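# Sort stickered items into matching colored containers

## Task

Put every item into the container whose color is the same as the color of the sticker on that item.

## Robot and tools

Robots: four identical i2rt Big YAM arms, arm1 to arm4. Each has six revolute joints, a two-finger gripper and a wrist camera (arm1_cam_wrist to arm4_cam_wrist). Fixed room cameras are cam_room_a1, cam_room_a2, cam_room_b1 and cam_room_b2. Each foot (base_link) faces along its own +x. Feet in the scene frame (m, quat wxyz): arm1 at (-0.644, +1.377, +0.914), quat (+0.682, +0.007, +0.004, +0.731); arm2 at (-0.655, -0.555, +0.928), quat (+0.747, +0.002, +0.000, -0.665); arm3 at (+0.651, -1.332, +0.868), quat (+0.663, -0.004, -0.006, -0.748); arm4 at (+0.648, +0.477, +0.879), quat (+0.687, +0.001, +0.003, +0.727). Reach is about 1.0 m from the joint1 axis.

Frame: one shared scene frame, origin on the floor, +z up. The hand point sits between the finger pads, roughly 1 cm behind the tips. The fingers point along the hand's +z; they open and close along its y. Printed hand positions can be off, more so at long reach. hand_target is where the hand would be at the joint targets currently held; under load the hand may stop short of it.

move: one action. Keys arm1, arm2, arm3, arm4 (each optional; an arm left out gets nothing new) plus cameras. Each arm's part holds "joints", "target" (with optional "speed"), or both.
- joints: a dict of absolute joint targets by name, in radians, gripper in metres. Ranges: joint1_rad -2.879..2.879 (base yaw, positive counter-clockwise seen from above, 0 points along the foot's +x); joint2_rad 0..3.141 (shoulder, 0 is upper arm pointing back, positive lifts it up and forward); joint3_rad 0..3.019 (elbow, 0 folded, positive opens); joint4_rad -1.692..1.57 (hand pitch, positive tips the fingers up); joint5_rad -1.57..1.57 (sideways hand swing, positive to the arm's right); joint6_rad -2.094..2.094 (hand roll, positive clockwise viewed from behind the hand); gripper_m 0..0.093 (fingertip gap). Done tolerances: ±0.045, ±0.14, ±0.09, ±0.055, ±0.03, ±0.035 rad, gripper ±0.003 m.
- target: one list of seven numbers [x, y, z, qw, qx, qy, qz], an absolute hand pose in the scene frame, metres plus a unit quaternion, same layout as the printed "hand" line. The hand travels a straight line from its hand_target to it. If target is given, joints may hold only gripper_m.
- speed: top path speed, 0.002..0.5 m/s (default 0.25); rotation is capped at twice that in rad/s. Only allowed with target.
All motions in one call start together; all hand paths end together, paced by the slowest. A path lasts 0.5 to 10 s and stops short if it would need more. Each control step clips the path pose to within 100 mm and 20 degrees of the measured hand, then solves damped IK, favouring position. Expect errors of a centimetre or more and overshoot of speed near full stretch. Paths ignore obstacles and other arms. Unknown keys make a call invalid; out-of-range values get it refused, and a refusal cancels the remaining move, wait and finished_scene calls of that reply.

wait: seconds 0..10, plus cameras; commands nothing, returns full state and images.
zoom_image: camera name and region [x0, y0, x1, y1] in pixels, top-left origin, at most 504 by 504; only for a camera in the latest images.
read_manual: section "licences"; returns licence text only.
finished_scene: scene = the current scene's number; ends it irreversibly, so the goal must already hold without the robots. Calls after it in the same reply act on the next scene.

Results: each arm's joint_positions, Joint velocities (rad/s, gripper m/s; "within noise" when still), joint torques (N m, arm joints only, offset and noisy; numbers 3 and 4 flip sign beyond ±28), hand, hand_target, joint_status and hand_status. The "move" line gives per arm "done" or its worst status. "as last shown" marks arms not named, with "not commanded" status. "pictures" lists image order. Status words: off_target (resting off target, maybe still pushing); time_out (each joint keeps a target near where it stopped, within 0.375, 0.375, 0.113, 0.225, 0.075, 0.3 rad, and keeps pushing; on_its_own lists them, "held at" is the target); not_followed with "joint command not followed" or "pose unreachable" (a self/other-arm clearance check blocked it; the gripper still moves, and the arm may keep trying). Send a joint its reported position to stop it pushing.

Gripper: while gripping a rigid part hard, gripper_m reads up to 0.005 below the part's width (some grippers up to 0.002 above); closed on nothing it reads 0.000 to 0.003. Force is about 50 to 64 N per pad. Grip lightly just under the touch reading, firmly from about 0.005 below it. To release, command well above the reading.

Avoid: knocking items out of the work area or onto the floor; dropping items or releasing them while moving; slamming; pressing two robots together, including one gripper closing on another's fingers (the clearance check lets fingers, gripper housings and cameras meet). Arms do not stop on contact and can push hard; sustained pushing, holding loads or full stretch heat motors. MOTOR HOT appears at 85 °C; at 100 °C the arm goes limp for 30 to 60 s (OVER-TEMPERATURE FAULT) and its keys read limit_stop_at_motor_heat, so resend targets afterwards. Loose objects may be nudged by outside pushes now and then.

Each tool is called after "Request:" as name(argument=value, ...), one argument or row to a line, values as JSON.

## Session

Request:
move(
)

Scene clock: 0.00 s.
Joint torques (N m): no reading
Motor temperatures (°C): arm1=[21 23 27 23 21 21 21] | arm2=[23 24 25 22 22 20 23] | arm3=[24 23 23 23 24 23 23] | arm4=[22 22 23 22 24 21 24]
Heat: arm1: hottest joint3_rad 27 °C; arm2: hottest joint3_rad 25 °C; arm3: hottest joint1_rad 24 °C; arm4: hottest joint5_rad 24 °C.
Joint velocities: within noise
arm1.joint_positions: joint1_rad=-0.168 joint2_rad=+0.560 joint3_rad=+1.361 joint4_rad=-1.410 joint5_rad=+0.240 joint6_rad=+0.692 gripper_m=+0.09396
arm1.joint_status: not commanded
arm1.hand: x=-0.5745 y=+1.5715 z=+1.4388 quat_wxyz=(-0.303, +0.280, -0.837, -0.359) (m; scene frame)
arm1.hand_target: x=-0.5746 y=+1.5689 z=+1.4515 quat_wxyz=(-0.308, +0.276, -0.832, -0.370) (m; scene frame)
arm1.hand_status: not commanded
arm2.joint_positions: joint1_rad=+0.198 joint2_rad=+0.483 joint3_rad=+1.641 joint4_rad=-1.210 joint5_rad=-0.086 joint6_rad=-0.484 gripper_m=+0.09396
arm2.joint_status: not commanded
arm2.hand: x=-0.6069 y=-0.6635 z=+1.6316 quat_wxyz=(-0.468, -0.246, -0.683, +0.505) (m; scene frame)
arm2.hand_target: x=-0.6088 y=-0.6576 z=+1.6378 quat_wxyz=(-0.472, -0.244, -0.677, +0.510) (m; scene frame)
arm2.hand_status: not commanded
arm3.joint_positions: joint1_rad=+0.130 joint2_rad=+0.645 joint3_rad=+1.695 joint4_rad=-1.138 joint5_rad=+0.075 joint6_rad=+0.392 gripper_m=+0.09396
arm3.joint_status: not commanded
arm3.hand: x=+0.6386 y=-1.5165 z=+1.5921 quat_wxyz=(-0.552, -0.621, -0.389, +0.398) (m; scene frame)
arm3.hand_target: x=+0.6385 y=-1.5116 z=+1.6003 quat_wxyz=(-0.558, -0.615, -0.384, +0.402) (m; scene frame)
arm3.hand_status: not commanded
arm4.joint_positions: joint1_rad=+0.147 joint2_rad=+0.437 joint3_rad=+1.709 joint4_rad=-1.566 joint5_rad=+0.245 joint6_rad=+0.670 gripper_m=+0.09396
arm4.joint_status: not commanded
arm4.hand: x=+0.6820 y=+0.5376 z=+1.5262 quat_wxyz=(-0.292, +0.355, -0.719, -0.522) (m; scene frame)
arm4.hand_target: x=+0.6829 y=+0.5336 z=+1.5314 quat_wxyz=(-0.294, +0.352, -0.714, -0.529) (m; scene frame)
arm4.hand_status: not commanded
pictures: arm1_cam_wrist, arm2_cam_wrist, arm3_cam_wrist, arm4_cam_wrist, cam_room_a1, cam_room_a2, cam_room_b1, cam_room_b2
Images, in order (width x height): arm1_cam_wrist 672x504, arm2_cam_wrist 672x504, arm3_cam_wrist 672x504, arm4_cam_wrist 672x504, cam_room_a1 672x504, cam_room_a2 672x504, cam_room_b1 672x504, cam_room_b2 672x504.

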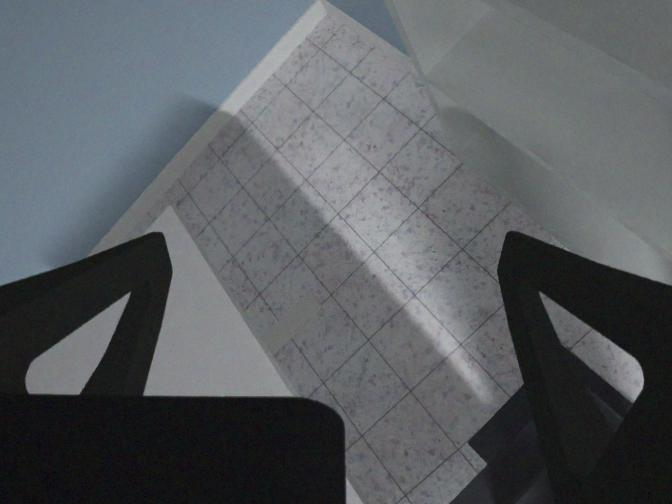

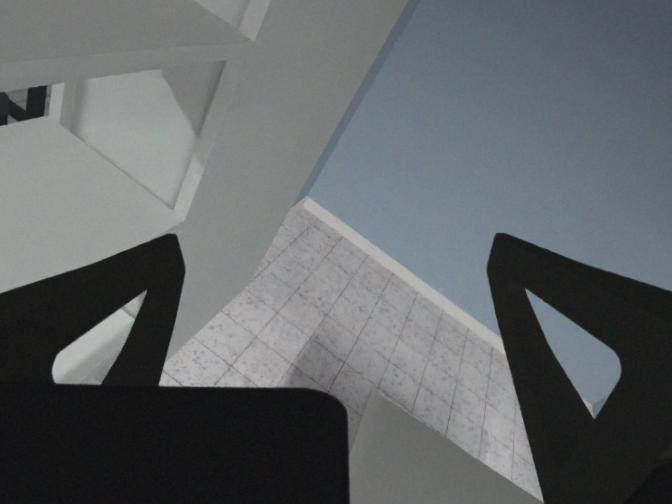

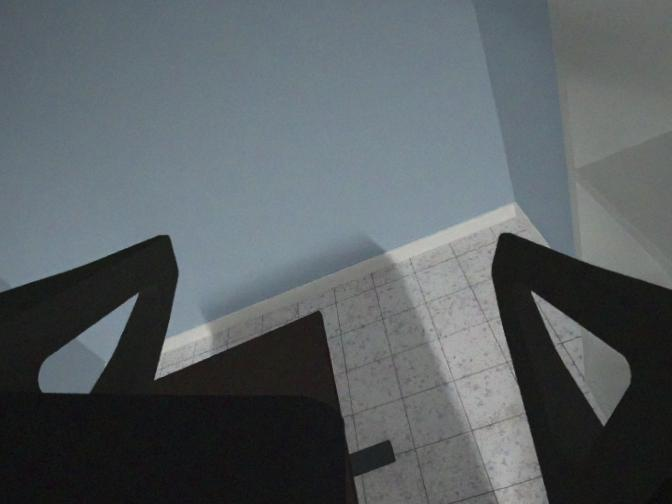

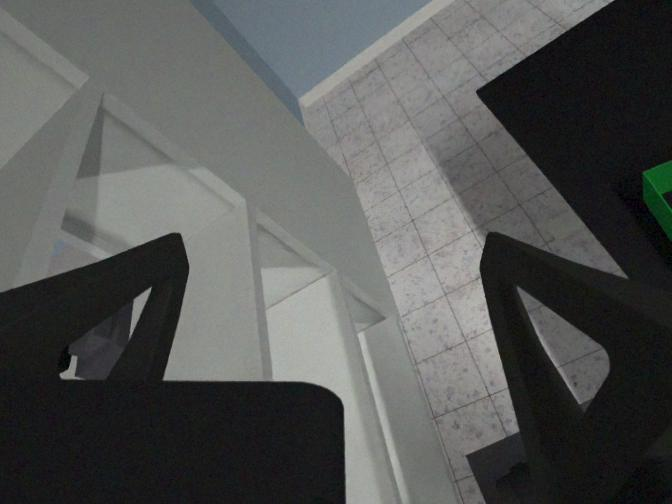

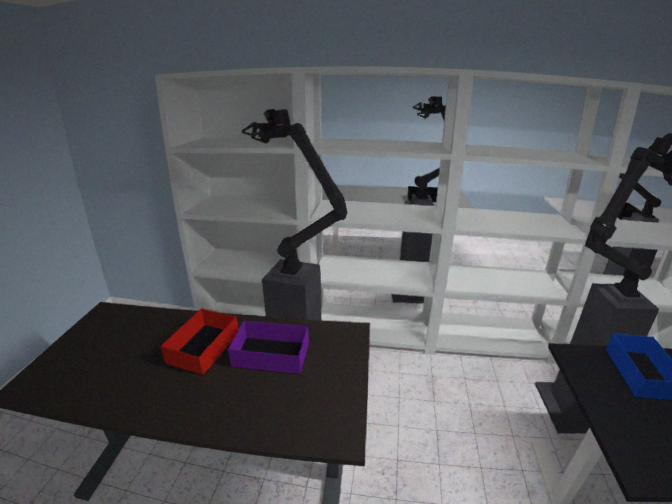

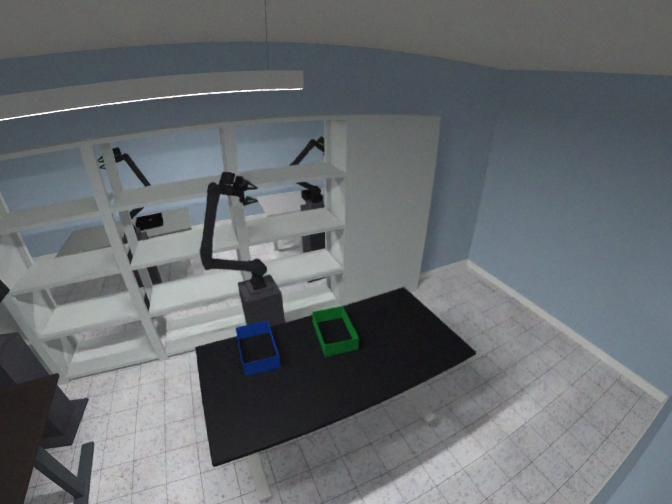

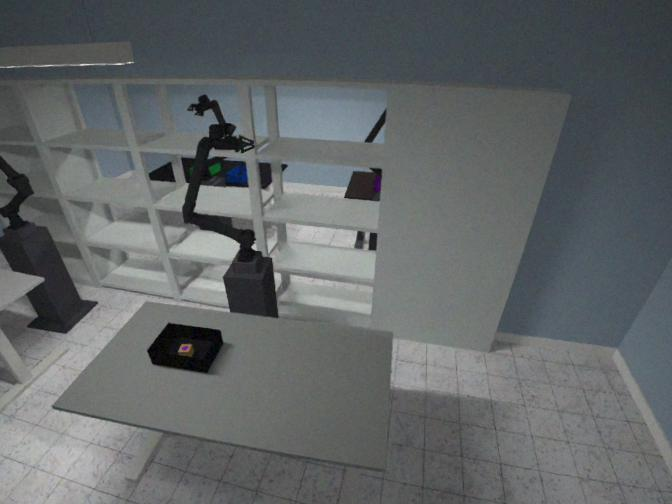

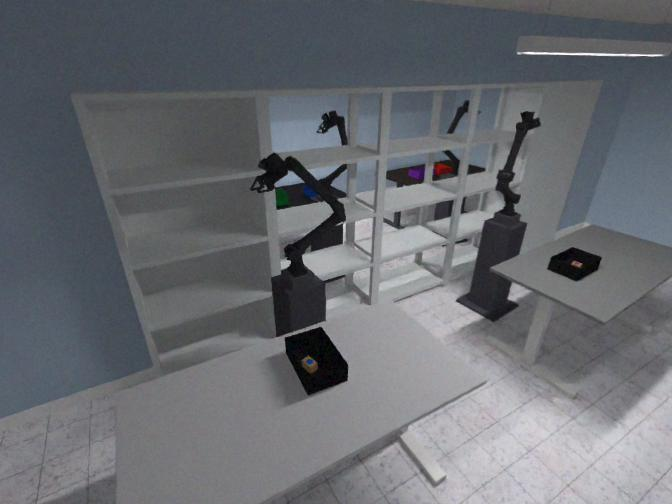

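Request:
move(
  arm1={"joints": {"joint1_rad": 1.50, "joint2_rad": 0.534, "joint3_rad": 1.403, "joint4_rad": -1.567, "joint5_rad": 0, "joint6_rad": 0}},
  arm2={"joints": {"joint1_rad": -1.688, "joint2_rad": 0.39, "joint3_rad": 1.428, "joint4_rad": -1.66, "joint5_rad": 0, "joint6_rad": 0}},
  arm3={"joints": {"joint1_rad": 1.69, "joint2_rad": 0.275, "joint3_rad": 1.3, "joint4_rad": -1.66, "joint5_rad": 0, "joint6_rad": 0}},
  arm4={"joints": {"joint1_rad": -1.627, "joint2_rad": 0.555, "joint3_rad": 1.556, "joint4_rad": -1.66, "joint5_rad": 0, "joint6_rad": 0}},
  cameras=["arm1_cam_wrist", "arm2_cam_wrist", "arm3_cam_wrist", "arm4_cam_wrist"],
)

Scene clock: 10.47 s.
Joint torques (N m): arm1=[-1.38 4.84 12.38 1.13 0.01 -0.05] | arm2=[0.38 5.54 6.93 1.77 0.04 0.21] | arm3=[2.14 9.17 5.29 1.35 0.07 -0.13] | arm4=[0.62 4.31 7.13 0.96 0.01 -0.09]
Motor temperatures (°C): arm1=[21 23 28 23 21 21 21] | arm2=[23 24 26 22 22 20 23] | arm3=[24 23 24 23 24 23 23] | arm4=[22 22 23 22 24 21 24]
Heat: arm1: hottest joint3_rad 28 °C; arm2: hottest joint3_rad 26 °C; arm3: hottest joint1_rad 24 °C; arm4: hottest joint5_rad 24 °C.
move: arm1 done; arm2 done; arm3 done; arm4 done
Joint velocities: within noise
arm1.joint_positions: joint1_rad=+1.493 joint2_rad=+0.540 joint3_rad=+1.361 joint4_rad=-1.556 joint5_rad=+0.000 joint6_rad=+0.008 gripper_m=+0.09400
arm1.joint_status: all done
arm1.hand: x=-0.8105 y=+1.3780 z=+1.4147 quat_wxyz=(-0.001, +0.911, -0.007, -0.413) (m; scene frame)
arm1.hand_target: x=-0.8011 y=+1.3767 z=+1.4319 quat_wxyz=(-0.002, +0.903, +0.000, -0.430) (m; scene frame)
arm1.hand_status: not commanded
arm2.joint_positions: joint1_rad=-1.683 joint2_rad=+0.389 joint3_rad=+1.430 joint4_rad=-1.645 joint5_rad=-0.001 joint6_rad=-0.015 gripper_m=+0.09398
arm2.joint_status: all done
arm2.hand: x=-0.7486 y=-0.5571 z=+1.4550 quat_wxyz=(+0.003, -0.886, -0.010, +0.464) (m; scene frame)
arm2.hand_target: x=-0.7473 y=-0.5565 z=+1.4510 quat_wxyz=(+0.002, -0.890, -0.001, +0.456) (m; scene frame)
arm2.hand_status: not commanded
arm3.joint_positions: joint1_rad=+1.680 joint2_rad=+0.263 joint3_rad=+1.307 joint4_rad=-1.654 joint5_rad=-0.001 joint6_rad=+0.008 gripper_m=+0.09398
arm3.joint_status: all done
arm3.hand: x=+0.7177 y=-1.3260 z=+1.3515 quat_wxyz=(-0.463, -0.005, -0.886, +0.007) (m; scene frame)
arm3.hand_target: x=+0.7225 y=-1.3256 z=+1.3470 quat_wxyz=(-0.452, +0.002, -0.892, +0.007) (m; scene frame)
arm3.hand_status: not commanded
arm4.joint_positions: joint1_rad=-1.623 joint2_rad=+0.556 joint3_rad=+1.539 joint4_rad=-1.649 joint5_rad=+0.002 joint6_rad=+0.014 gripper_m=+0.09399
arm4.joint_status: all done
arm4.hand: x=+0.7916 y=+0.4791 z=+1.4324 quat_wxyz=(-0.435, -0.004, -0.900, -0.002) (m; scene frame)
arm4.hand_target: x=+0.7868 y=+0.4789 z=+1.4372 quat_wxyz=(-0.438, +0.001, -0.899, +0.001) (m; scene frame)
arm4.hand_status: not commanded
pictures: arm1_cam_wrist, arm2_cam_wrist, arm3_cam_wrist, arm4_cam_wrist
Images, in order (width x height): arm1_cam_wrist 672x504, arm2_cam_wrist 672x504, arm3_cam_wrist 672x504, arm4_cam_wrist 672x504.

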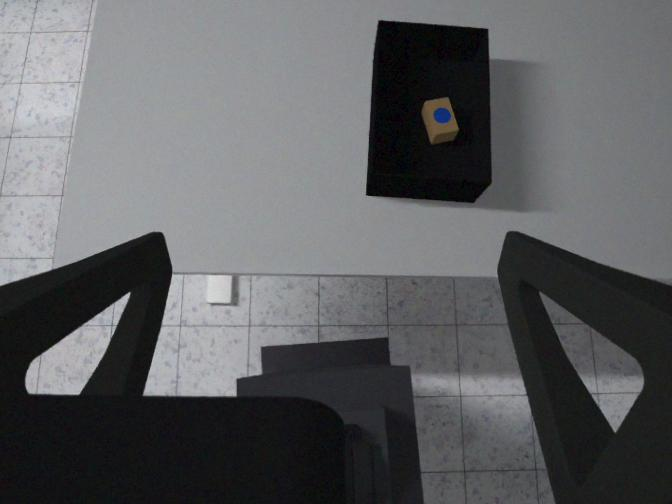

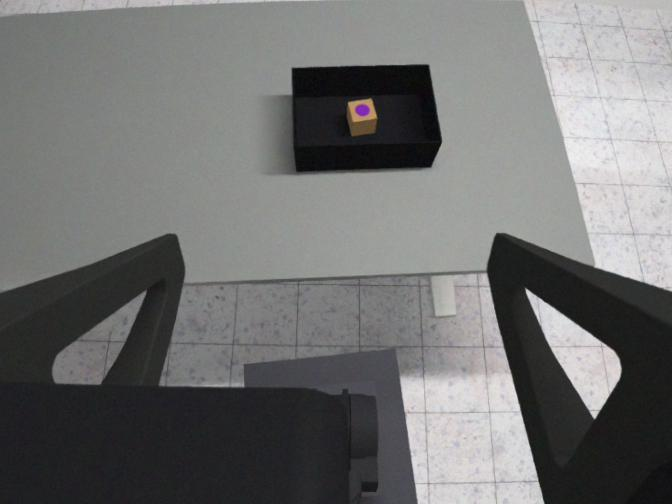

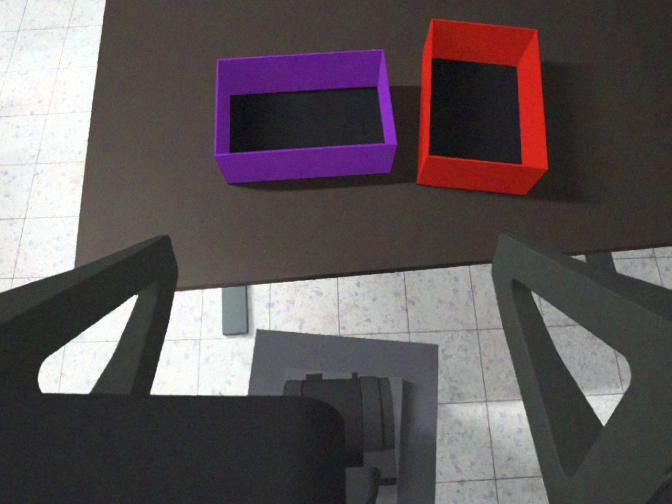

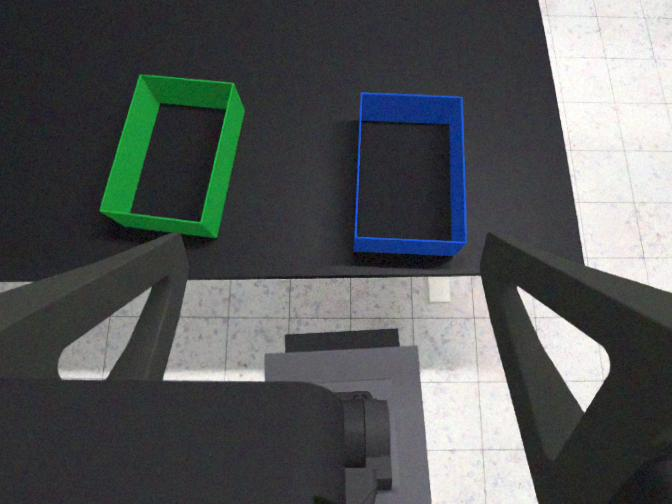

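Request:
move(
  arm1={"target": [-1.225, 1.597, 0.95, 0.0114, 0.9876, 0.1300, -0.0864], "speed": 0.35},
  arm2={"target": [-1.315, -0.503, 0.95, 0.0091, 0.9907, 0.1041, -0.0867], "speed": 0.35},
  arm3={"joints": {"joint1_rad": -1.987, "joint2_rad": 0.803, "joint3_rad": 0.831, "joint4_rad": -0.90}},
  arm4={"joints": {"joint1_rad": 0.906, "joint2_rad": 0.803, "joint3_rad": 0.831, "joint4_rad": -0.90}},
  cameras=["arm1_cam_wrist", "arm2_cam_wrist"],
)

Scene clock: 36.13 s.
Joint torques (N m): arm1=[-2.26 -17.73 14.05 0.14 -0.03 -0.07] | arm2=[1.44 -22.59 13.98 0.42 0.06 -0.08] | arm3=[0.67 -5.01 10.39 1.46 -0.06 -0.1] | arm4=[0.56 -5.01 9.1 1.52 0.14 -0.07]
Motor temperatures (°C): arm1=[21 24 31 23 21 21 21] | arm2=[23 24 27 22 22 20 23] | arm3=[24 23 24 23 24 23 23] | arm4=[22 22 26 22 24 21 24]
Heat: arm1: hottest joint3_rad 31 °C; arm2: hottest joint3_rad 27 °C; arm3: hottest joint1_rad 24 °C; arm4: hottest joint3_rad 26 °C.
move: arm1 off_target; arm2 off_target; arm3 done; arm4 done
Joint velocities: within noise
arm1.joint_positions: joint1_rad=+1.122 joint2_rad=+2.036 joint3_rad=+1.504 joint4_rad=-0.970 joint5_rad=-0.103 joint6_rad=-0.635 gripper_m=+0.09400
arm1.joint_status: not commanded
arm1.hand: x=-1.2059 y=+1.5835 z=+0.9239 quat_wxyz=(+0.026, +0.989, +0.129, -0.063) (m; scene frame)
arm1.hand_target: x=-1.2237 y=+1.5965 z=+0.9504 quat_wxyz=(+0.011, +0.988, +0.130, -0.087) (m; scene frame)
arm1.hand_status: off_target (0.035 m and 3.2 deg from the pose sent, 0.660 m and 41.8 deg at the start)
arm2.joint_positions: joint1_rad=-1.790 joint2_rad=+2.094 joint3_rad=+1.622 joint4_rad=-0.962 joint5_rad=-0.059 joint6_rad=-0.282 gripper_m=+0.09398
arm2.joint_status: not commanded
arm2.hand: x=-1.2961 y=-0.4993 z=+0.9346 quat_wxyz=(-0.014, -0.993, -0.091, +0.071) (m; scene frame)
arm2.hand_target: x=-1.3140 y=-0.5033 z=+0.9503 quat_wxyz=(-0.009, -0.991, -0.104, +0.087) (m; scene frame)
arm2.hand_status: off_target (0.025 m and 2.4 deg from the pose sent, 0.761 m and 46.6 deg at the start)
arm3.joint_positions: joint1_rad=-1.977 joint2_rad=+0.813 joint3_rad=+0.822 joint4_rad=-0.905 joint5_rad=+0.002 joint6_rad=+0.004 gripper_m=+0.09403
arm3.joint_status: all done
arm3.hand: x=+0.3517 y=-1.1530 z=+1.1284 quat_wxyz=(+0.080, -0.911, +0.250, +0.317) (m; scene frame)
arm3.hand_target: x=+0.3522 y=-1.1497 z=+1.1373 quat_wxyz=(+0.085, -0.907, +0.251, +0.328) (m; scene frame)
arm3.hand_status: not commanded
arm4.joint_positions: joint1_rad=+0.906 joint2_rad=+0.816 joint3_rad=+0.832 joint4_rad=-0.912 joint5_rad=-0.001 joint6_rad=+0.012 gripper_m=+0.09402
arm4.joint_status: all done
arm4.hand: x=+0.3642 y=+0.6771 z=+1.1470 quat_wxyz=(-0.095, +0.898, -0.289, -0.318) (m; scene frame)
arm4.hand_target: x=+0.3641 y=+0.6774 z=+1.1524 quat_wxyz=(-0.100, +0.896, -0.282, -0.328) (m; scene frame)
arm4.hand_status: not commanded
pictures: arm1_cam_wrist, arm2_cam_wrist
Images, in order (width x height): arm1_cam_wrist 672x504, arm2_cam_wrist 672x504.

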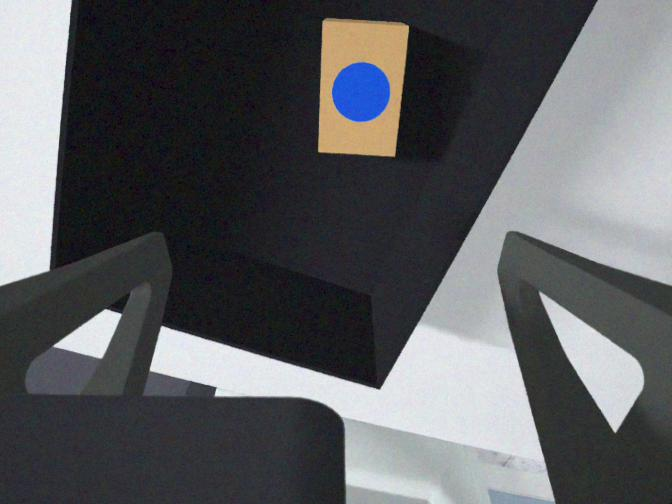

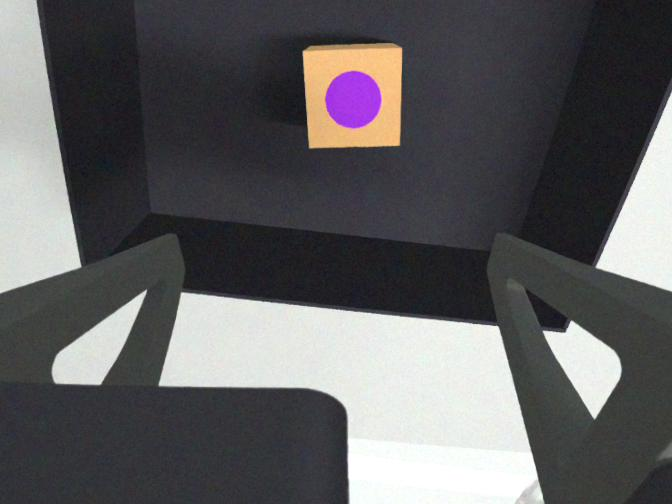

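Request:
move(
  arm1={"target": [-1.242, 1.600, 0.785, 0.0091, 0.9907, 0.1041, -0.0867], "speed": 0.25},
  arm2={"target": [-1.328, -0.500, 0.785, 0.0091, 0.9907, 0.1041, -0.0867], "speed": 0.25},
  cameras=["arm1_cam_wrist", "arm2_cam_wrist"],
)

Scene clock: 59.90 s.
Joint torques (N m): arm1=[-1.96 -18.61 11.28 1.29 0.02 0.16] | arm2=[1.26 -24 11.7 1.52 0.06 -0.08] | arm3=[0.62 -4.84 10.39 1.47 -0.06 -0.1] | arm4=[0.5 -5.07 9.05 1.52 0.14 -0.04]
Motor temperatures (°C): arm1=[21 26 32 23 21 21 21] | arm2=[23 26 32 22 22 20 23] | arm3=[24 23 25 23 24 23 23] | arm4=[22 22 29 22 24 21 24]
Heat: arm1: hottest joint3_rad 32 °C; arm2: hottest joint3_rad 32 °C; arm3: hottest joint3_rad 25 °C; arm4: hottest joint3_rad 29 °C.
move: arm1 off_target; arm2 off_target
Joint velocities: within noise
arm1.joint_positions: joint1_rad=+1.125 joint2_rad=+2.307 joint3_rad=+1.506 joint4_rad=-0.700 joint5_rad=-0.097 joint6_rad=-0.593 gripper_m=+0.09398
arm1.joint_status: not commanded
arm1.hand: x=-1.2182 y=+1.5868 z=+0.7701 quat_wxyz=(+0.024, +0.992, +0.109, -0.061) (m; scene frame)
arm1.hand_target: x=-1.2410 y=+1.5998 z=+0.7861 quat_wxyz=(+0.009, +0.991, +0.104, -0.087) (m; scene frame)
arm1.hand_status: off_target (0.031 m and 3.5 deg from the pose sent, 0.145 m and 4.3 deg at the start)
arm2.joint_positions: joint1_rad=-1.790 joint2_rad=+2.364 joint3_rad=+1.628 joint4_rad=-0.719 joint5_rad=-0.059 joint6_rad=-0.284 gripper_m=+0.09398
arm2.joint_status: not commanded
arm2.hand: x=-1.3029 y=-0.4981 z=+0.7743 quat_wxyz=(-0.016, -0.994, -0.092, +0.061) (m; scene frame)
arm2.hand_target: x=-1.3270 y=-0.5003 z=+0.7858 quat_wxyz=(-0.009, -0.991, -0.104, +0.087) (m; scene frame)
arm2.hand_status: off_target (0.027 m and 3.4 deg from the pose sent, 0.153 m and 2.4 deg at the start)
arm3, arm4: as last shown
arm4.hand: x=+0.3643 y=+0.6771 z=+1.1471 quat_wxyz=(-0.095, +0.898, -0.289, -0.319) (m; scene frame)
arm4.hand_target: x=+0.3641 y=+0.6773 z=+1.1525 quat_wxyz=(-0.100, +0.896, -0.282, -0.328) (m; scene frame)
pictures: arm1_cam_wrist, arm2_cam_wrist
Images, in order (width x height): arm1_cam_wrist 672x504, arm2_cam_wrist 672x504.

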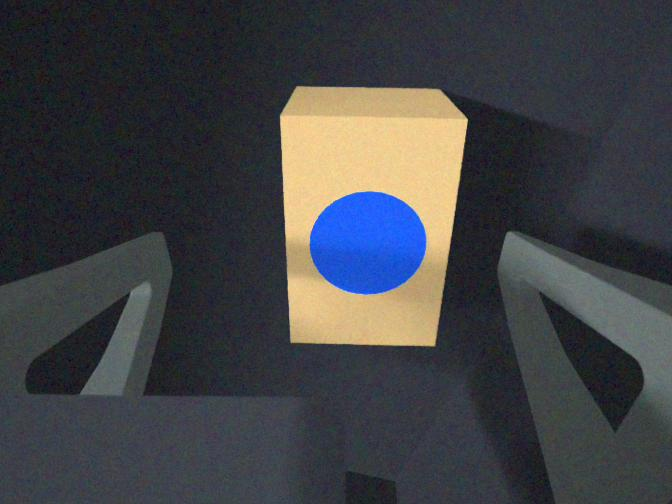

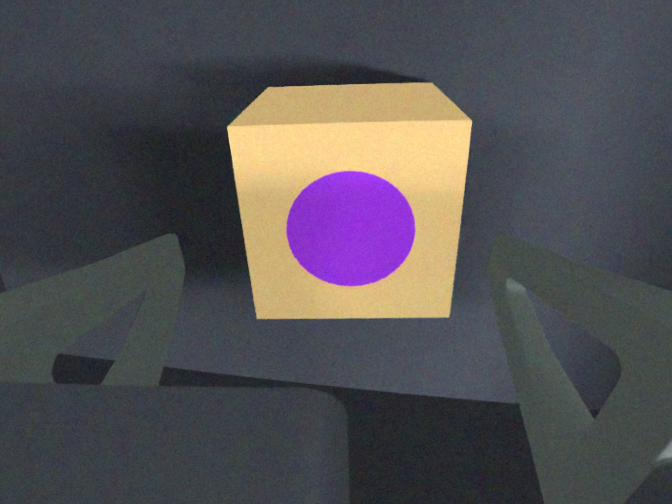

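Request:
move(
  arm1={"target": [-1.242, 1.608, 0.743, 0.0091, 0.9907, 0.1041, -0.0867], "speed": 0.12},
  arm2={"target": [-1.3335, -0.498, 0.747, 0.0091, 0.9907, 0.1041, -0.0867], "speed": 0.12},
  cameras=["arm1_cam_wrist", "arm2_cam_wrist"],
)

Scene clock: 78.27 s.
Joint torques (N m): arm1=[-3.08 -17.85 11.08 1.18 -0.03 0.02] | arm2=[1.2 -22.18 11.7 1.48 0.03 -0.09] | arm3=[0.62 -4.84 10.36 1.44 -0.07 -0.11] | arm4=[0.62 -4.89 9.17 1.47 0.13 -0.05]
Motor temperatures (°C): arm1=[21 27 32 23 21 21 21] | arm2=[23 28 33 22 22 20 23] | arm3=[24 23 26 23 24 23 23] | arm4=[22 22 31 22 24 21 24]
Heat: arm1: hottest joint3_rad 32 °C; arm2: hottest joint3_rad 33 °C; arm3: hottest joint3_rad 26 °C; arm4: hottest joint3_rad 31 °C.
move: arm1 off_target; arm2 off_target
Joint velocities: within noise
arm1.joint_positions: joint1_rad=+1.122 joint2_rad=+2.381 joint3_rad=+1.527 joint4_rad=-0.641 joint5_rad=-0.097 joint6_rad=-0.592 gripper_m=+0.09398
arm1.joint_status: not commanded
arm1.hand: x=-1.2212 y=+1.5898 z=+0.7334 quat_wxyz=(+0.023, +0.992, +0.108, -0.063) (m; scene frame)
arm1.hand_target: x=-1.2408 y=+1.6077 z=+0.7439 quat_wxyz=(+0.009, +0.991, +0.104, -0.087) (m; scene frame)
arm1.hand_status: off_target (0.029 m and 3.1 deg from the pose sent, 0.042 m and 3.6 deg at the start)
arm2.joint_positions: joint1_rad=-1.790 joint2_rad=+2.421 joint3_rad=+1.665 joint4_rad=-0.676 joint5_rad=-0.059 joint6_rad=-0.286 gripper_m=+0.09398
arm2.joint_status: not commanded
arm2.hand: x=-1.3155 y=-0.4967 z=+0.7511 quat_wxyz=(-0.014, -0.993, -0.094, +0.073) (m; scene frame)
arm2.hand_target: x=-1.3327 y=-0.4983 z=+0.7476 quat_wxyz=(-0.009, -0.991, -0.104, +0.087) (m; scene frame)
arm2.hand_status: off_target (0.018 m and 2.1 deg from the pose sent, 0.041 m and 3.4 deg at the start)
arm3, arm4: as last shown
arm3.hand_target: x=+0.3521 y=-1.1497 z=+1.1373 quat_wxyz=(+0.085, -0.907, +0.251, +0.328) (m; scene frame)
arm4.hand_target: x=+0.3641 y=+0.6774 z=+1.1525 quat_wxyz=(-0.100, +0.896, -0.282, -0.328) (m; scene frame)
pictures: arm1_cam_wrist, arm2_cam_wrist
Images, in order (width x height): arm1_cam_wrist 672x504, arm2_cam_wrist 672x504.

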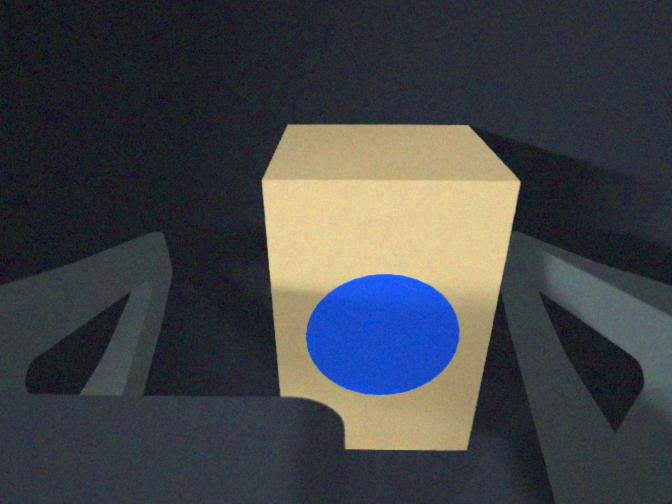

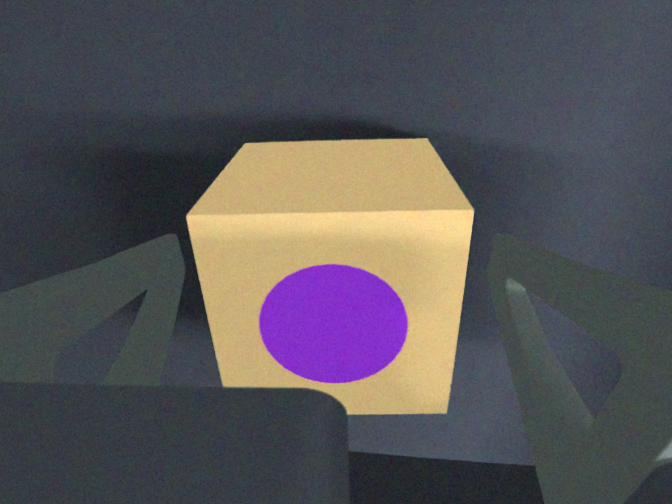

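Request:
move(
  arm1={"target": [-1.243, 1.621, 0.743, 0.0091, 0.9907, 0.1041, -0.0867], "speed": 0.12},
  arm2={"joints": {"gripper_m": 0.047}},
  cameras=["arm1_cam_wrist", "arm2_cam_wrist"],
)

Scene clock: 84.73 s.
Joint torques (N m): arm1=[-3.02 -18.14 11.85 0.47 -0.06 -0.1] | arm2=[1.26 -22.42 11.62 1.5 0.02 -0.07] | arm3=[0.67 -4.95 10.37 1.46 -0.07 -0.11] | arm4=[0.97 -5.13 9.13 1.43 0.11 -0.06]
Motor temperatures (°C): arm1=[21 27 32 23 21 21 21] | arm2=[23 27 32 22 22 20 23] | arm3=[24 23 27 23 24 23 23] | arm4=[22 22 31 22 24 21 24]
Heat: arm1: hottest joint3_rad 32 °C; arm2: hottest joint3_rad 32 °C; arm3: hottest joint3_rad 27 °C; arm4: hottest joint3_rad 31 °C.
move: arm1 off_target; arm2 off_target
Joint velocities: within noise
arm1.joint_positions: joint1_rad=+1.105 joint2_rad=+2.381 joint3_rad=+1.547 joint4_rad=-0.641 joint5_rad=-0.098 joint6_rad=-0.604 gripper_m=+0.09398
arm1.joint_status: not commanded
arm1.hand: x=-1.2272 y=+1.6037 z=+0.7391 quat_wxyz=(+0.018, +0.992, +0.106, -0.073) (m; scene frame)
arm1.hand_target: x=-1.2421 y=+1.6207 z=+0.7437 quat_wxyz=(+0.009, +0.991, +0.104, -0.087) (m; scene frame)
arm1.hand_status: off_target (0.024 m and 1.9 deg from the pose sent, 0.039 m and 3.1 deg at the start)
arm2.joint_positions: joint1_rad=-1.790 joint2_rad=+2.421 joint3_rad=+1.667 joint4_rad=-0.676 joint5_rad=-0.058 joint6_rad=-0.287 gripper_m=+0.05300
arm2.joint_status: gripper_m off_target (ended at +0.05304, target +0.04700)
arm2.hand: x=-1.3161 y=-0.4966 z=+0.7514 quat_wxyz=(-0.013, -0.993, -0.094, +0.073) (m; scene frame)
arm2.hand_target: x=-1.3328 y=-0.4982 z=+0.7477 quat_wxyz=(-0.009, -0.991, -0.104, +0.087) (m; scene frame)
arm2.hand_status: not commanded
arm3, arm4: as last shown
pictures: arm1_cam_wrist, arm2_cam_wrist
Images, in order (width x height): arm1_cam_wrist 672x504, arm2_cam_wrist 672x504.

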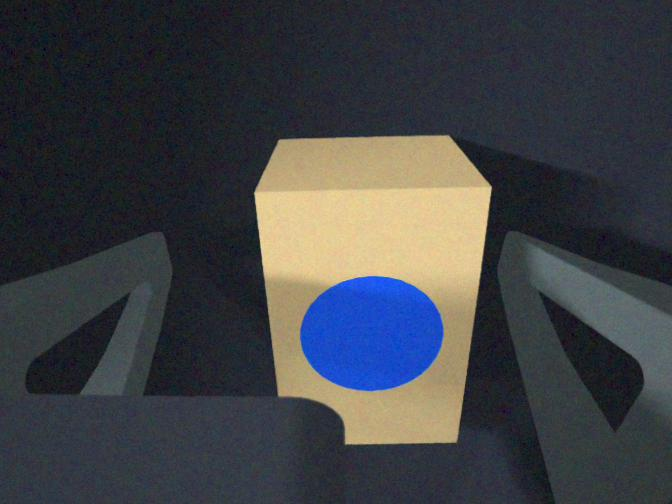

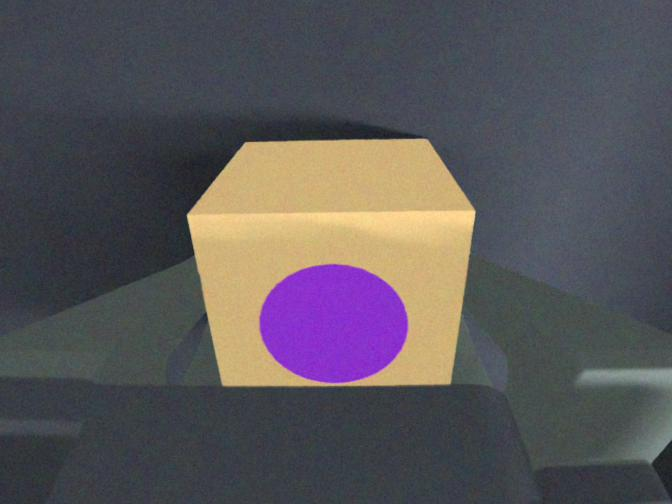

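Request:
move(
  arm1={"joints": {"gripper_m": 0.037}},
  arm2={"target": [-1.30, -0.499, 0.97, 0.0091, 0.9907, 0.1041, -0.0867], "speed": 0.3},
  cameras=["arm1_cam_wrist"],
)

Request:
move(
  arm1={"target": [-1.21, 1.595, 0.97, 0.0091, 0.9907, 0.1041, -0.0867], "speed": 0.3},
  arm2={"joints": {"joint1_rad": 0.917, "joint2_rad": 0.986, "joint3_rad": 0.852, "joint4_rad": -1.436, "joint5_rad": 0.0, "joint6_rad": 0.0}},
  cameras=["arm1_cam_wrist", "arm2_cam_wrist"],
)

Scene clock: 94.53 s.
Joint torques (N m): arm1=[-1.79 -17.85 11.55 0.59 -0.1 -0.05] | arm2=[0.67 -22.01 10.4 0.61 -0.04 -0.09] | arm3=[0.62 -5.25 10.39 1.46 -0.06 -0.1] | arm4=[0.85 -5.01 9.13 1.46 0.11 -0.08]
Motor temperatures (°C): arm1=[21 27 33 23 21 21 21] | arm2=[23 27 32 22 22 20 23] | arm3=[24 23 27 23 24 23 23] | arm4=[22 22 32 22 24 21 24]
Heat: arm1: hottest joint3_rad 33 °C; arm2: hottest joint3_rad 32 °C; arm3: hottest joint3_rad 27 °C; arm4: hottest joint3_rad 32 °C.
move: arm1 off_target; arm2 done
Joint velocities: within noise
arm1.joint_positions: joint1_rad=+1.099 joint2_rad=+2.381 joint3_rad=+1.550 joint4_rad=-0.641 joint5_rad=-0.097 joint6_rad=-0.607 gripper_m=+0.04375
arm1.joint_status: gripper_m off_target (ended at +0.04378, target +0.03700)
arm1.hand: x=-1.2273 y=+1.6079 z=+0.7399 quat_wxyz=(+0.016, +0.992, +0.104, -0.074) (m; scene frame)
arm1.hand_target: x=-1.2422 y=+1.6209 z=+0.7438 quat_wxyz=(+0.009, +0.991, +0.104, -0.087) (m; scene frame)
arm1.hand_status: not commanded
arm2.joint_positions: joint1_rad=-1.790 joint2_rad=+2.036 joint3_rad=+1.634 joint4_rad=-0.984 joint5_rad=-0.058 joint6_rad=-0.291 gripper_m=+0.05300
arm2.joint_status: not commanded
arm2.hand: x=-1.3018 y=-0.4988 z=+0.9746 quat_wxyz=(-0.009, -0.991, -0.097, +0.095) (m; scene frame)
arm2.hand_target: x=-1.2999 y=-0.4991 z=+0.9700 quat_wxyz=(-0.009, -0.991, -0.104, +0.087) (m; scene frame)
arm2.hand_status: done (0.005 m and 1.3 deg from the pose sent, 0.219 m and 2.0 deg at the start)
arm3, arm4: as last shown
arm4.hand_target: x=+0.3641 y=+0.6774 z=+1.1524 quat_wxyz=(-0.100, +0.896, -0.282, -0.328) (m; scene frame)
pictures: arm1_cam_wrist
Images, in order (width x height): arm1_cam_wrist 672x504.

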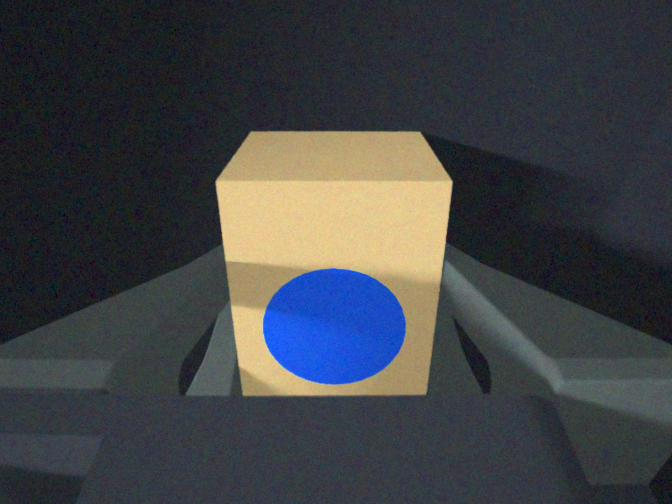

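Scene clock: 96.77 s.
Joint torques (N m): arm1=[-0.73 -16.21 11.36 0.29 -0.07 0.15] | arm2=[0.97 -7 9.16 0.13 0.14 0.2] | arm3=[0.62 -4.95 10.36 1.46 -0.06 -0.1] | arm4=[0.79 -4.6 9.11 1.42 0.12 -0.05]
Motor temperatures (°C): arm1=[21 27 33 23 21 21 21] | arm2=[23 27 32 22 22 20 23] | arm3=[24 23 27 23 24 23 23] | arm4=[22 22 32 22 24 21 24]
Heat: arm1: hottest joint3_rad 33 °C; arm2: hottest joint3_rad 32 °C; arm3: hottest joint3_rad 27 °C; arm4: hottest joint3_rad 32 °C.
move: arm1 off_target; arm2 done
Joint velocities: within noise
arm1.joint_positions: joint1_rad=+1.099 joint2_rad=+1.967 joint3_rad=+1.504 joint4_rad=-0.987 joint5_rad=-0.097 joint6_rad=-0.604 gripper_m=+0.04375
arm1.joint_status: not commanded
arm1.hand: x=-1.2029 y=+1.5985 z=+0.9630 quat_wxyz=(+0.011, +0.991, +0.103, -0.083) (m; scene frame)
arm1.hand_target: x=-1.2099 y=+1.5950 z=+0.9700 quat_wxyz=(+0.009, +0.991, +0.104, -0.087) (m; scene frame)
arm1.hand_status: off_target (0.011 m and 0.5 deg from the pose sent, 0.231 m and 1.7 deg at the start)
arm2.joint_positions: joint1_rad=+0.914 joint2_rad=+0.996 joint3_rad=+0.868 joint4_rad=-1.422 joint5_rad=-0.003 joint6_rad=-0.015 gripper_m=+0.05294
arm2.joint_status: all done
arm2.hand: x=-0.4350 y=-0.6877 z=+1.1187 quat_wxyz=(-0.011, -0.259, -0.966, -0.001) (m; scene frame)
arm2.hand_target: x=-0.4425 y=-0.6832 z=+1.1150 quat_wxyz=(-0.001, -0.265, -0.964, -0.002) (m; scene frame)
arm2.hand_status: not commanded
arm3, arm4: as last shown
pictures: arm1_cam_wrist, arm2_cam_wrist
Images, in order (width x height): arm1_cam_wrist 672x504, arm2_cam_wrist 672x504.

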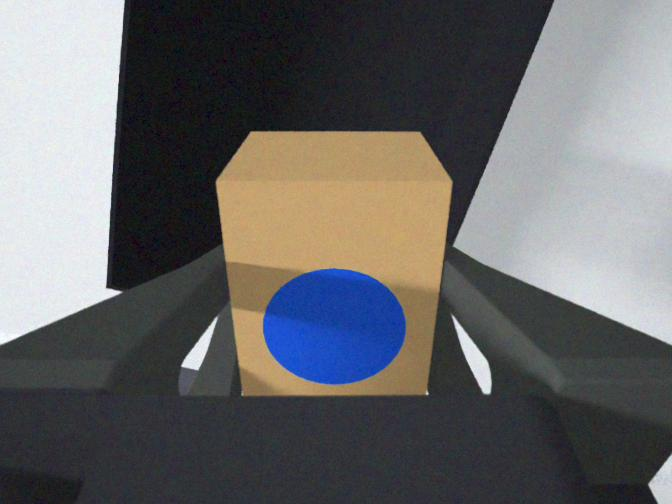

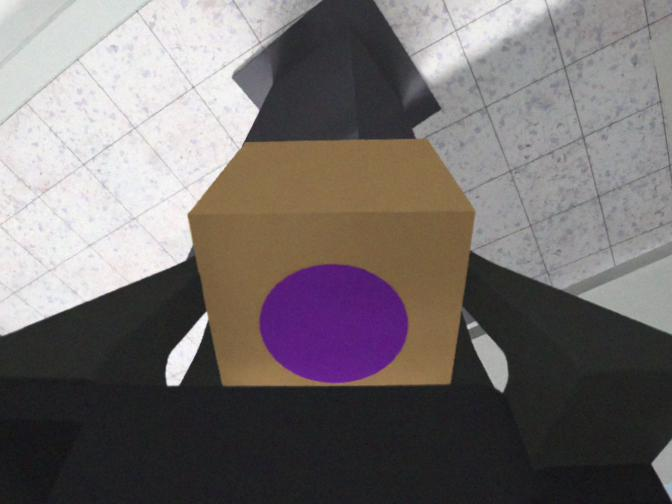

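Request:
move(
  arm1={"joints": {"joint1_rad": -2.25, "joint2_rad": 0.986, "joint3_rad": 0.852, "joint4_rad": -1.436, "joint5_rad": 0.0, "joint6_rad": 0.0}},
  arm2={"target": [-0.015, -0.936, 1.035, 0.0673, 0.2650, 0.9618, -0.0185], "speed": 0.25},
  cameras=["arm1_cam_wrist", "arm2_cam_wrist"],
)

Scene clock: 105.57 s.
Joint torques (N m): arm1=[-2.08 -4.42 10.44 -0.09 -0.05 0.12] | arm2=[1.2 -24.47 15.98 0.4 0.13 0.18] | arm3=[0.67 -5.07 10.36 1.48 -0.05 -0.09] | arm4=[0.91 -5.25 9.1 1.46 0.11 -0.06]
Motor temperatures (°C): arm1=[21 27 33 23 21 21 22] | arm2=[23 27 32 22 22 20 24] | arm3=[24 23 27 23 24 23 23] | arm4=[22 22 32 22 24 21 24]
Heat: arm1: hottest joint3_rad 33 °C; arm2: hottest joint3_rad 32 °C; arm3: hottest joint3_rad 27 °C; arm4: hottest joint3_rad 32 °C.
move: arm1 done; arm2 off_target
Joint velocities: within noise
arm1.joint_positions: joint1_rad=-2.245 joint2_rad=+1.001 joint3_rad=+0.851 joint4_rad=-1.424 joint5_rad=+0.002 joint6_rad=-0.007 gripper_m=+0.04380
arm1.joint_status: all done
arm1.hand: x=-0.4344 y=+1.2328 z=+1.0937 quat_wxyz=(+0.009, -0.295, -0.955, +0.001) (m; scene frame)
arm1.hand_target: x=-0.4378 y=+1.2343 z=+1.0973 quat_wxyz=(+0.008, -0.301, -0.954, +0.001) (m; scene frame)
arm1.hand_status: not commanded
arm2.joint_positions: joint1_rad=+0.914 joint2_rad=+2.285 joint3_rad=+2.211 joint4_rad=-1.380 joint5_rad=+0.000 joint6_rad=-0.010 gripper_m=+0.05295
arm2.joint_status: not commanded
arm2.hand: x=-0.0284 y=-0.9314 z=+1.0276 quat_wxyz=(-0.057, -0.261, -0.963, +0.014) (m; scene frame)
arm2.hand_target: x=-0.0157 y=-0.9355 z=+1.0352 quat_wxyz=(-0.069, -0.265, -0.962, +0.019) (m; scene frame)
arm2.hand_status: off_target (0.016 m and 1.4 deg from the pose sent, 0.495 m and 6.9 deg at the start)
arm3, arm4: as last shown
pictures: arm1_cam_wrist, arm2_cam_wrist
Images, in order (width x height): arm1_cam_wrist 672x504, arm2_cam_wrist 672x504.

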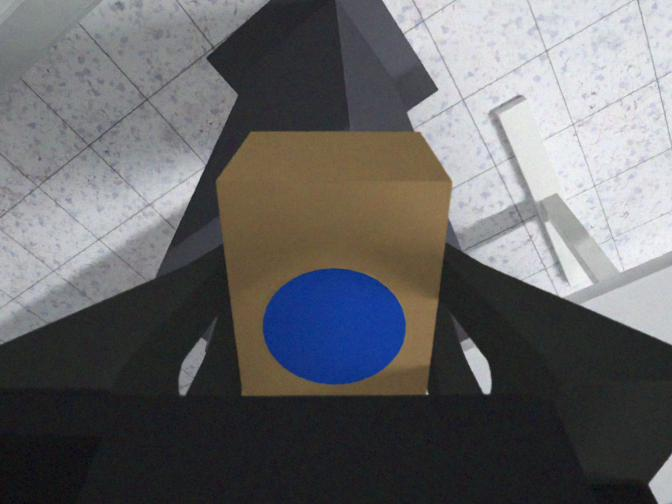

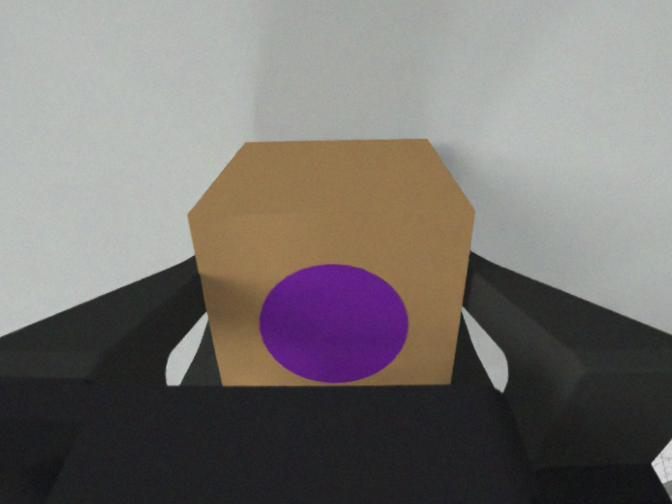

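Request:
move(
  arm1={"target": [-0.02, 0.942, 1.03, 0.0723, 0.2989, 0.9512, -0.0227], "speed": 0.25},
  arm2={"target": [-0.015, -0.936, 1.010, 0.0673, 0.2650, 0.9618, -0.0185], "speed": 0.1},
  cameras=["arm1_cam_wrist", "arm2_cam_wrist"],
)

Scene clock: 113.43 s.
Joint torques (N m): arm1=[-2.37 -20.84 16.76 0.03 -0.03 0.12] | arm2=[1.2 -23.59 11.92 1.7 0.16 0.19] | arm3=[0.67 -4.89 10.36 1.46 -0.06 -0.1] | arm4=[0.85 -4.72 9.07 1.46 0.13 -0.09]
Motor temperatures (°C): arm1=[21 26 34 23 21 21 22] | arm2=[23 27 34 22 22 20 24] | arm3=[24 23 27 23 24 23 23] | arm4=[22 22 32 22 24 21 24]
Heat: arm1: hottest joint3_rad 34 °C; arm2: hottest joint3_rad 34 °C; arm3: hottest joint3_rad 27 °C; arm4: hottest joint3_rad 32 °C.
move: arm1 off_target; arm2 off_target
Joint velocities: within noise
arm1.joint_positions: joint1_rad=-2.245 joint2_rad=+2.329 joint3_rad=+2.319 joint4_rad=-1.432 joint5_rad=-0.006 joint6_rad=-0.007 gripper_m=+0.04380
arm1.joint_status: not commanded
arm1.hand: x=-0.0294 y=+0.9532 z=+1.0146 quat_wxyz=(-0.054, -0.294, -0.954, +0.018) (m; scene frame)
arm1.hand_target: x=-0.0210 y=+0.9428 z=+1.0300 quat_wxyz=(-0.073, -0.299, -0.951, +0.023) (m; scene frame)
arm1.hand_status: off_target (0.021 m and 2.2 deg from the pose sent, 0.510 m and 9.7 deg at the start)
arm2.joint_positions: joint1_rad=+0.914 joint2_rad=+2.285 joint3_rad=+2.211 joint4_rad=-1.353 joint5_rad=+0.000 joint6_rad=-0.010 gripper_m=+0.05295
arm2.joint_status: not commanded
arm2.hand: x=-0.0227 y=-0.9349 z=+1.0285 quat_wxyz=(-0.070, -0.261, -0.963, +0.018) (m; scene frame)
arm2.hand_target: x=-0.0157 y=-0.9356 z=+1.0103 quat_wxyz=(-0.067, -0.265, -0.962, +0.019) (m; scene frame)
arm2.hand_status: off_target (0.020 m and 0.5 deg from the pose sent, 0.022 m and 1.4 deg at the start)
arm3, arm4: as last shown
pictures: arm1_cam_wrist, arm2_cam_wrist
Images, in order (width x height): arm1_cam_wrist 672x504, arm2_cam_wrist 672x504.

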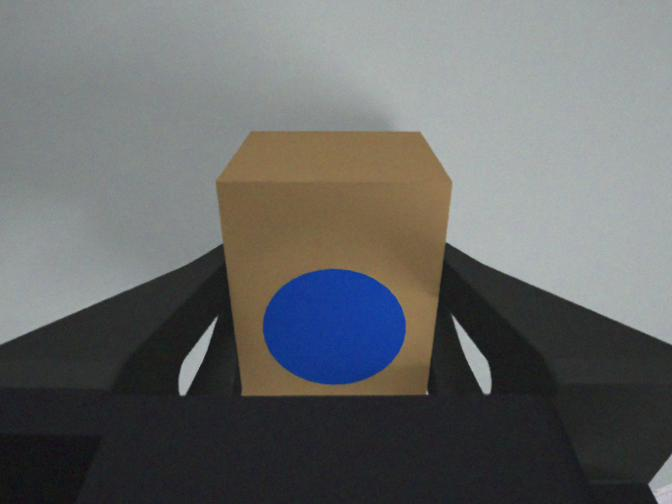

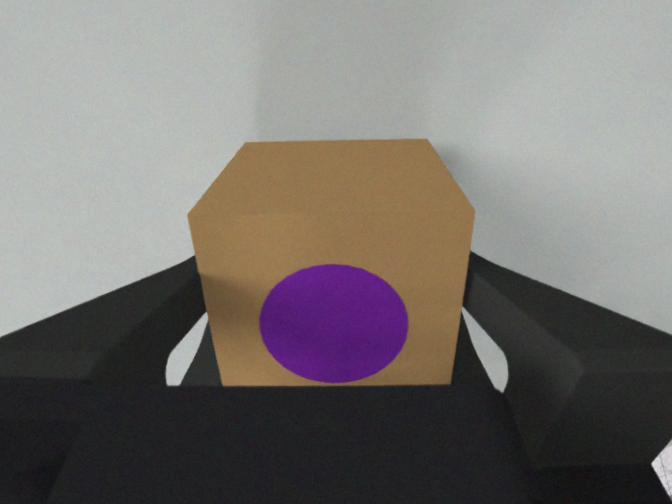

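Request:
move(
  arm1={"target": [-0.02, 0.942, 1.003, 0.0723, 0.2989, 0.9512, -0.0227], "speed": 0.08},
  arm2={"target": [-0.015, -0.936, 0.993, 0.0673, 0.2650, 0.9618, -0.0185], "speed": 0.08},
  cameras=["arm1_cam_wrist", "arm2_cam_wrist"],
)

Scene clock: 119.80 s.
Joint torques (N m): arm1=[-2.67 -20.72 11.41 1.48 -0.05 0.12] | arm2=[1.26 -23.88 9.92 1.72 0.14 0.18] | arm3=[0.73 -5.07 10.39 1.48 -0.06 -0.09] | arm4=[0.73 -5.3 9.17 1.54 0.13 -0.06]
Motor temperatures (°C): arm1=[21 27 34 23 21 21 22] | arm2=[23 28 34 22 22 20 24] | arm3=[24 23 28 23 24 23 23] | arm4=[22 22 33 22 24 21 24]
Heat: arm1: hottest joint3_rad 34 °C; arm2: hottest joint3_rad 34 °C; arm3: hottest joint3_rad 28 °C; arm4: hottest joint3_rad 33 °C.
move: arm1 done; arm2 off_target
Joint velocities: within noise
arm1.joint_positions: joint1_rad=-2.245 joint2_rad=+2.337 joint3_rad=+2.319 joint4_rad=-1.395 joint5_rad=-0.006 joint6_rad=-0.007 gripper_m=+0.04380
arm1.joint_status: not commanded
arm1.hand: x=-0.0222 y=+0.9481 z=+1.0100 quat_wxyz=(-0.068, -0.294, -0.953, +0.022) (m; scene frame)
arm1.hand_target: x=-0.0201 y=+0.9422 z=+1.0030 quat_wxyz=(-0.072, -0.299, -0.951, +0.023) (m; scene frame)
arm1.hand_status: done (0.009 m and 0.8 deg from the pose sent, 0.019 m and 2.2 deg at the start)
arm2.joint_positions: joint1_rad=+0.914 joint2_rad=+2.292 joint3_rad=+2.204 joint4_rad=-1.314 joint5_rad=+0.001 joint6_rad=-0.010 gripper_m=+0.05295
arm2.joint_status: not commanded
arm2.hand: x=-0.0166 y=-0.9386 z=+1.0220 quat_wxyz=(-0.081, -0.261, -0.962, +0.021) (m; scene frame)
arm2.hand_target: x=-0.0159 y=-0.9356 z=+0.9935 quat_wxyz=(-0.067, -0.265, -0.962, +0.019) (m; scene frame)
arm2.hand_status: off_target (0.029 m and 1.7 deg from the pose sent, 0.036 m and 0.5 deg at the start)
arm3.joint_positions: joint1_rad=-1.977 joint2_rad=+0.813 joint3_rad=+0.822 joint4_rad=-0.905 joint5_rad=+0.002 joint6_rad=+0.004 gripper_m=+0.09403
arm3.joint_status: not commanded
arm3.hand: x=+0.3517 y=-1.1530 z=+1.1284 quat_wxyz=(+0.080, -0.911, +0.250, +0.317) (m; scene frame)
arm3.hand_target: x=+0.3521 y=-1.1497 z=+1.1373 quat_wxyz=(+0.085, -0.907, +0.251, +0.328) (m; scene frame)
arm3.hand_status: not commanded
arm4.joint_positions: joint1_rad=+0.906 joint2_rad=+0.816 joint3_rad=+0.832 joint4_rad=-0.912 joint5_rad=-0.001 joint6_rad=+0.012 gripper_m=+0.09402
arm4.joint_status: not commanded
arm4.hand: x=+0.3643 y=+0.6771 z=+1.1471 quat_wxyz=(-0.095, +0.898, -0.289, -0.319) (m; scene frame)
arm4.hand_target: x=+0.3641 y=+0.6774 z=+1.1524 quat_wxyz=(-0.100, +0.896, -0.282, -0.328) (m; scene frame)
arm4.hand_status: not commanded
pictures: arm1_cam_wrist, arm2_cam_wrist
Images, in order (width x height): arm1_cam_wrist 672x504, arm2_cam_wrist 672x504.

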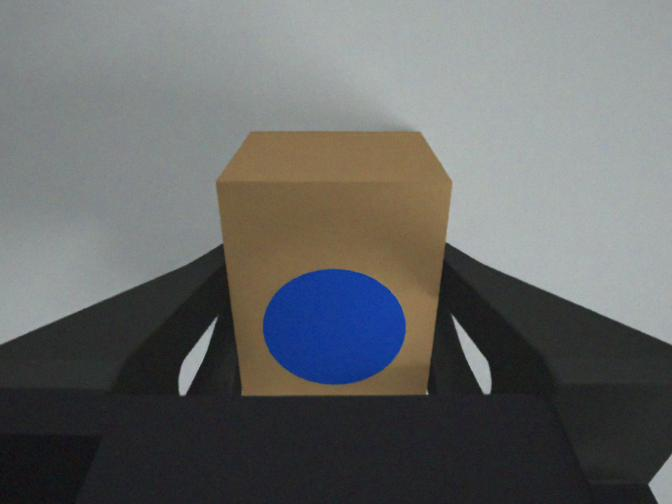

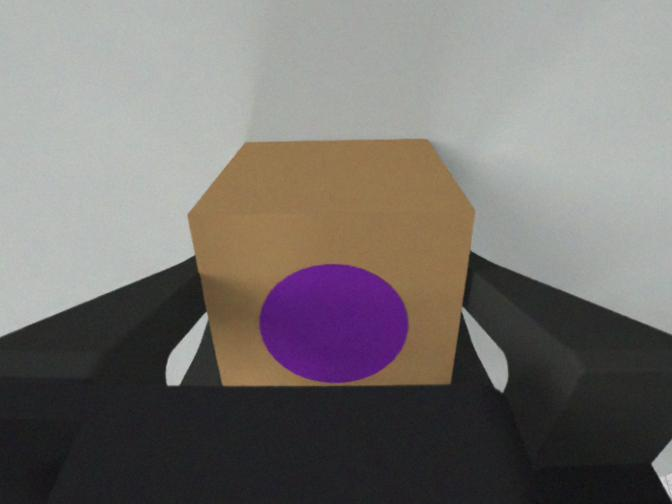

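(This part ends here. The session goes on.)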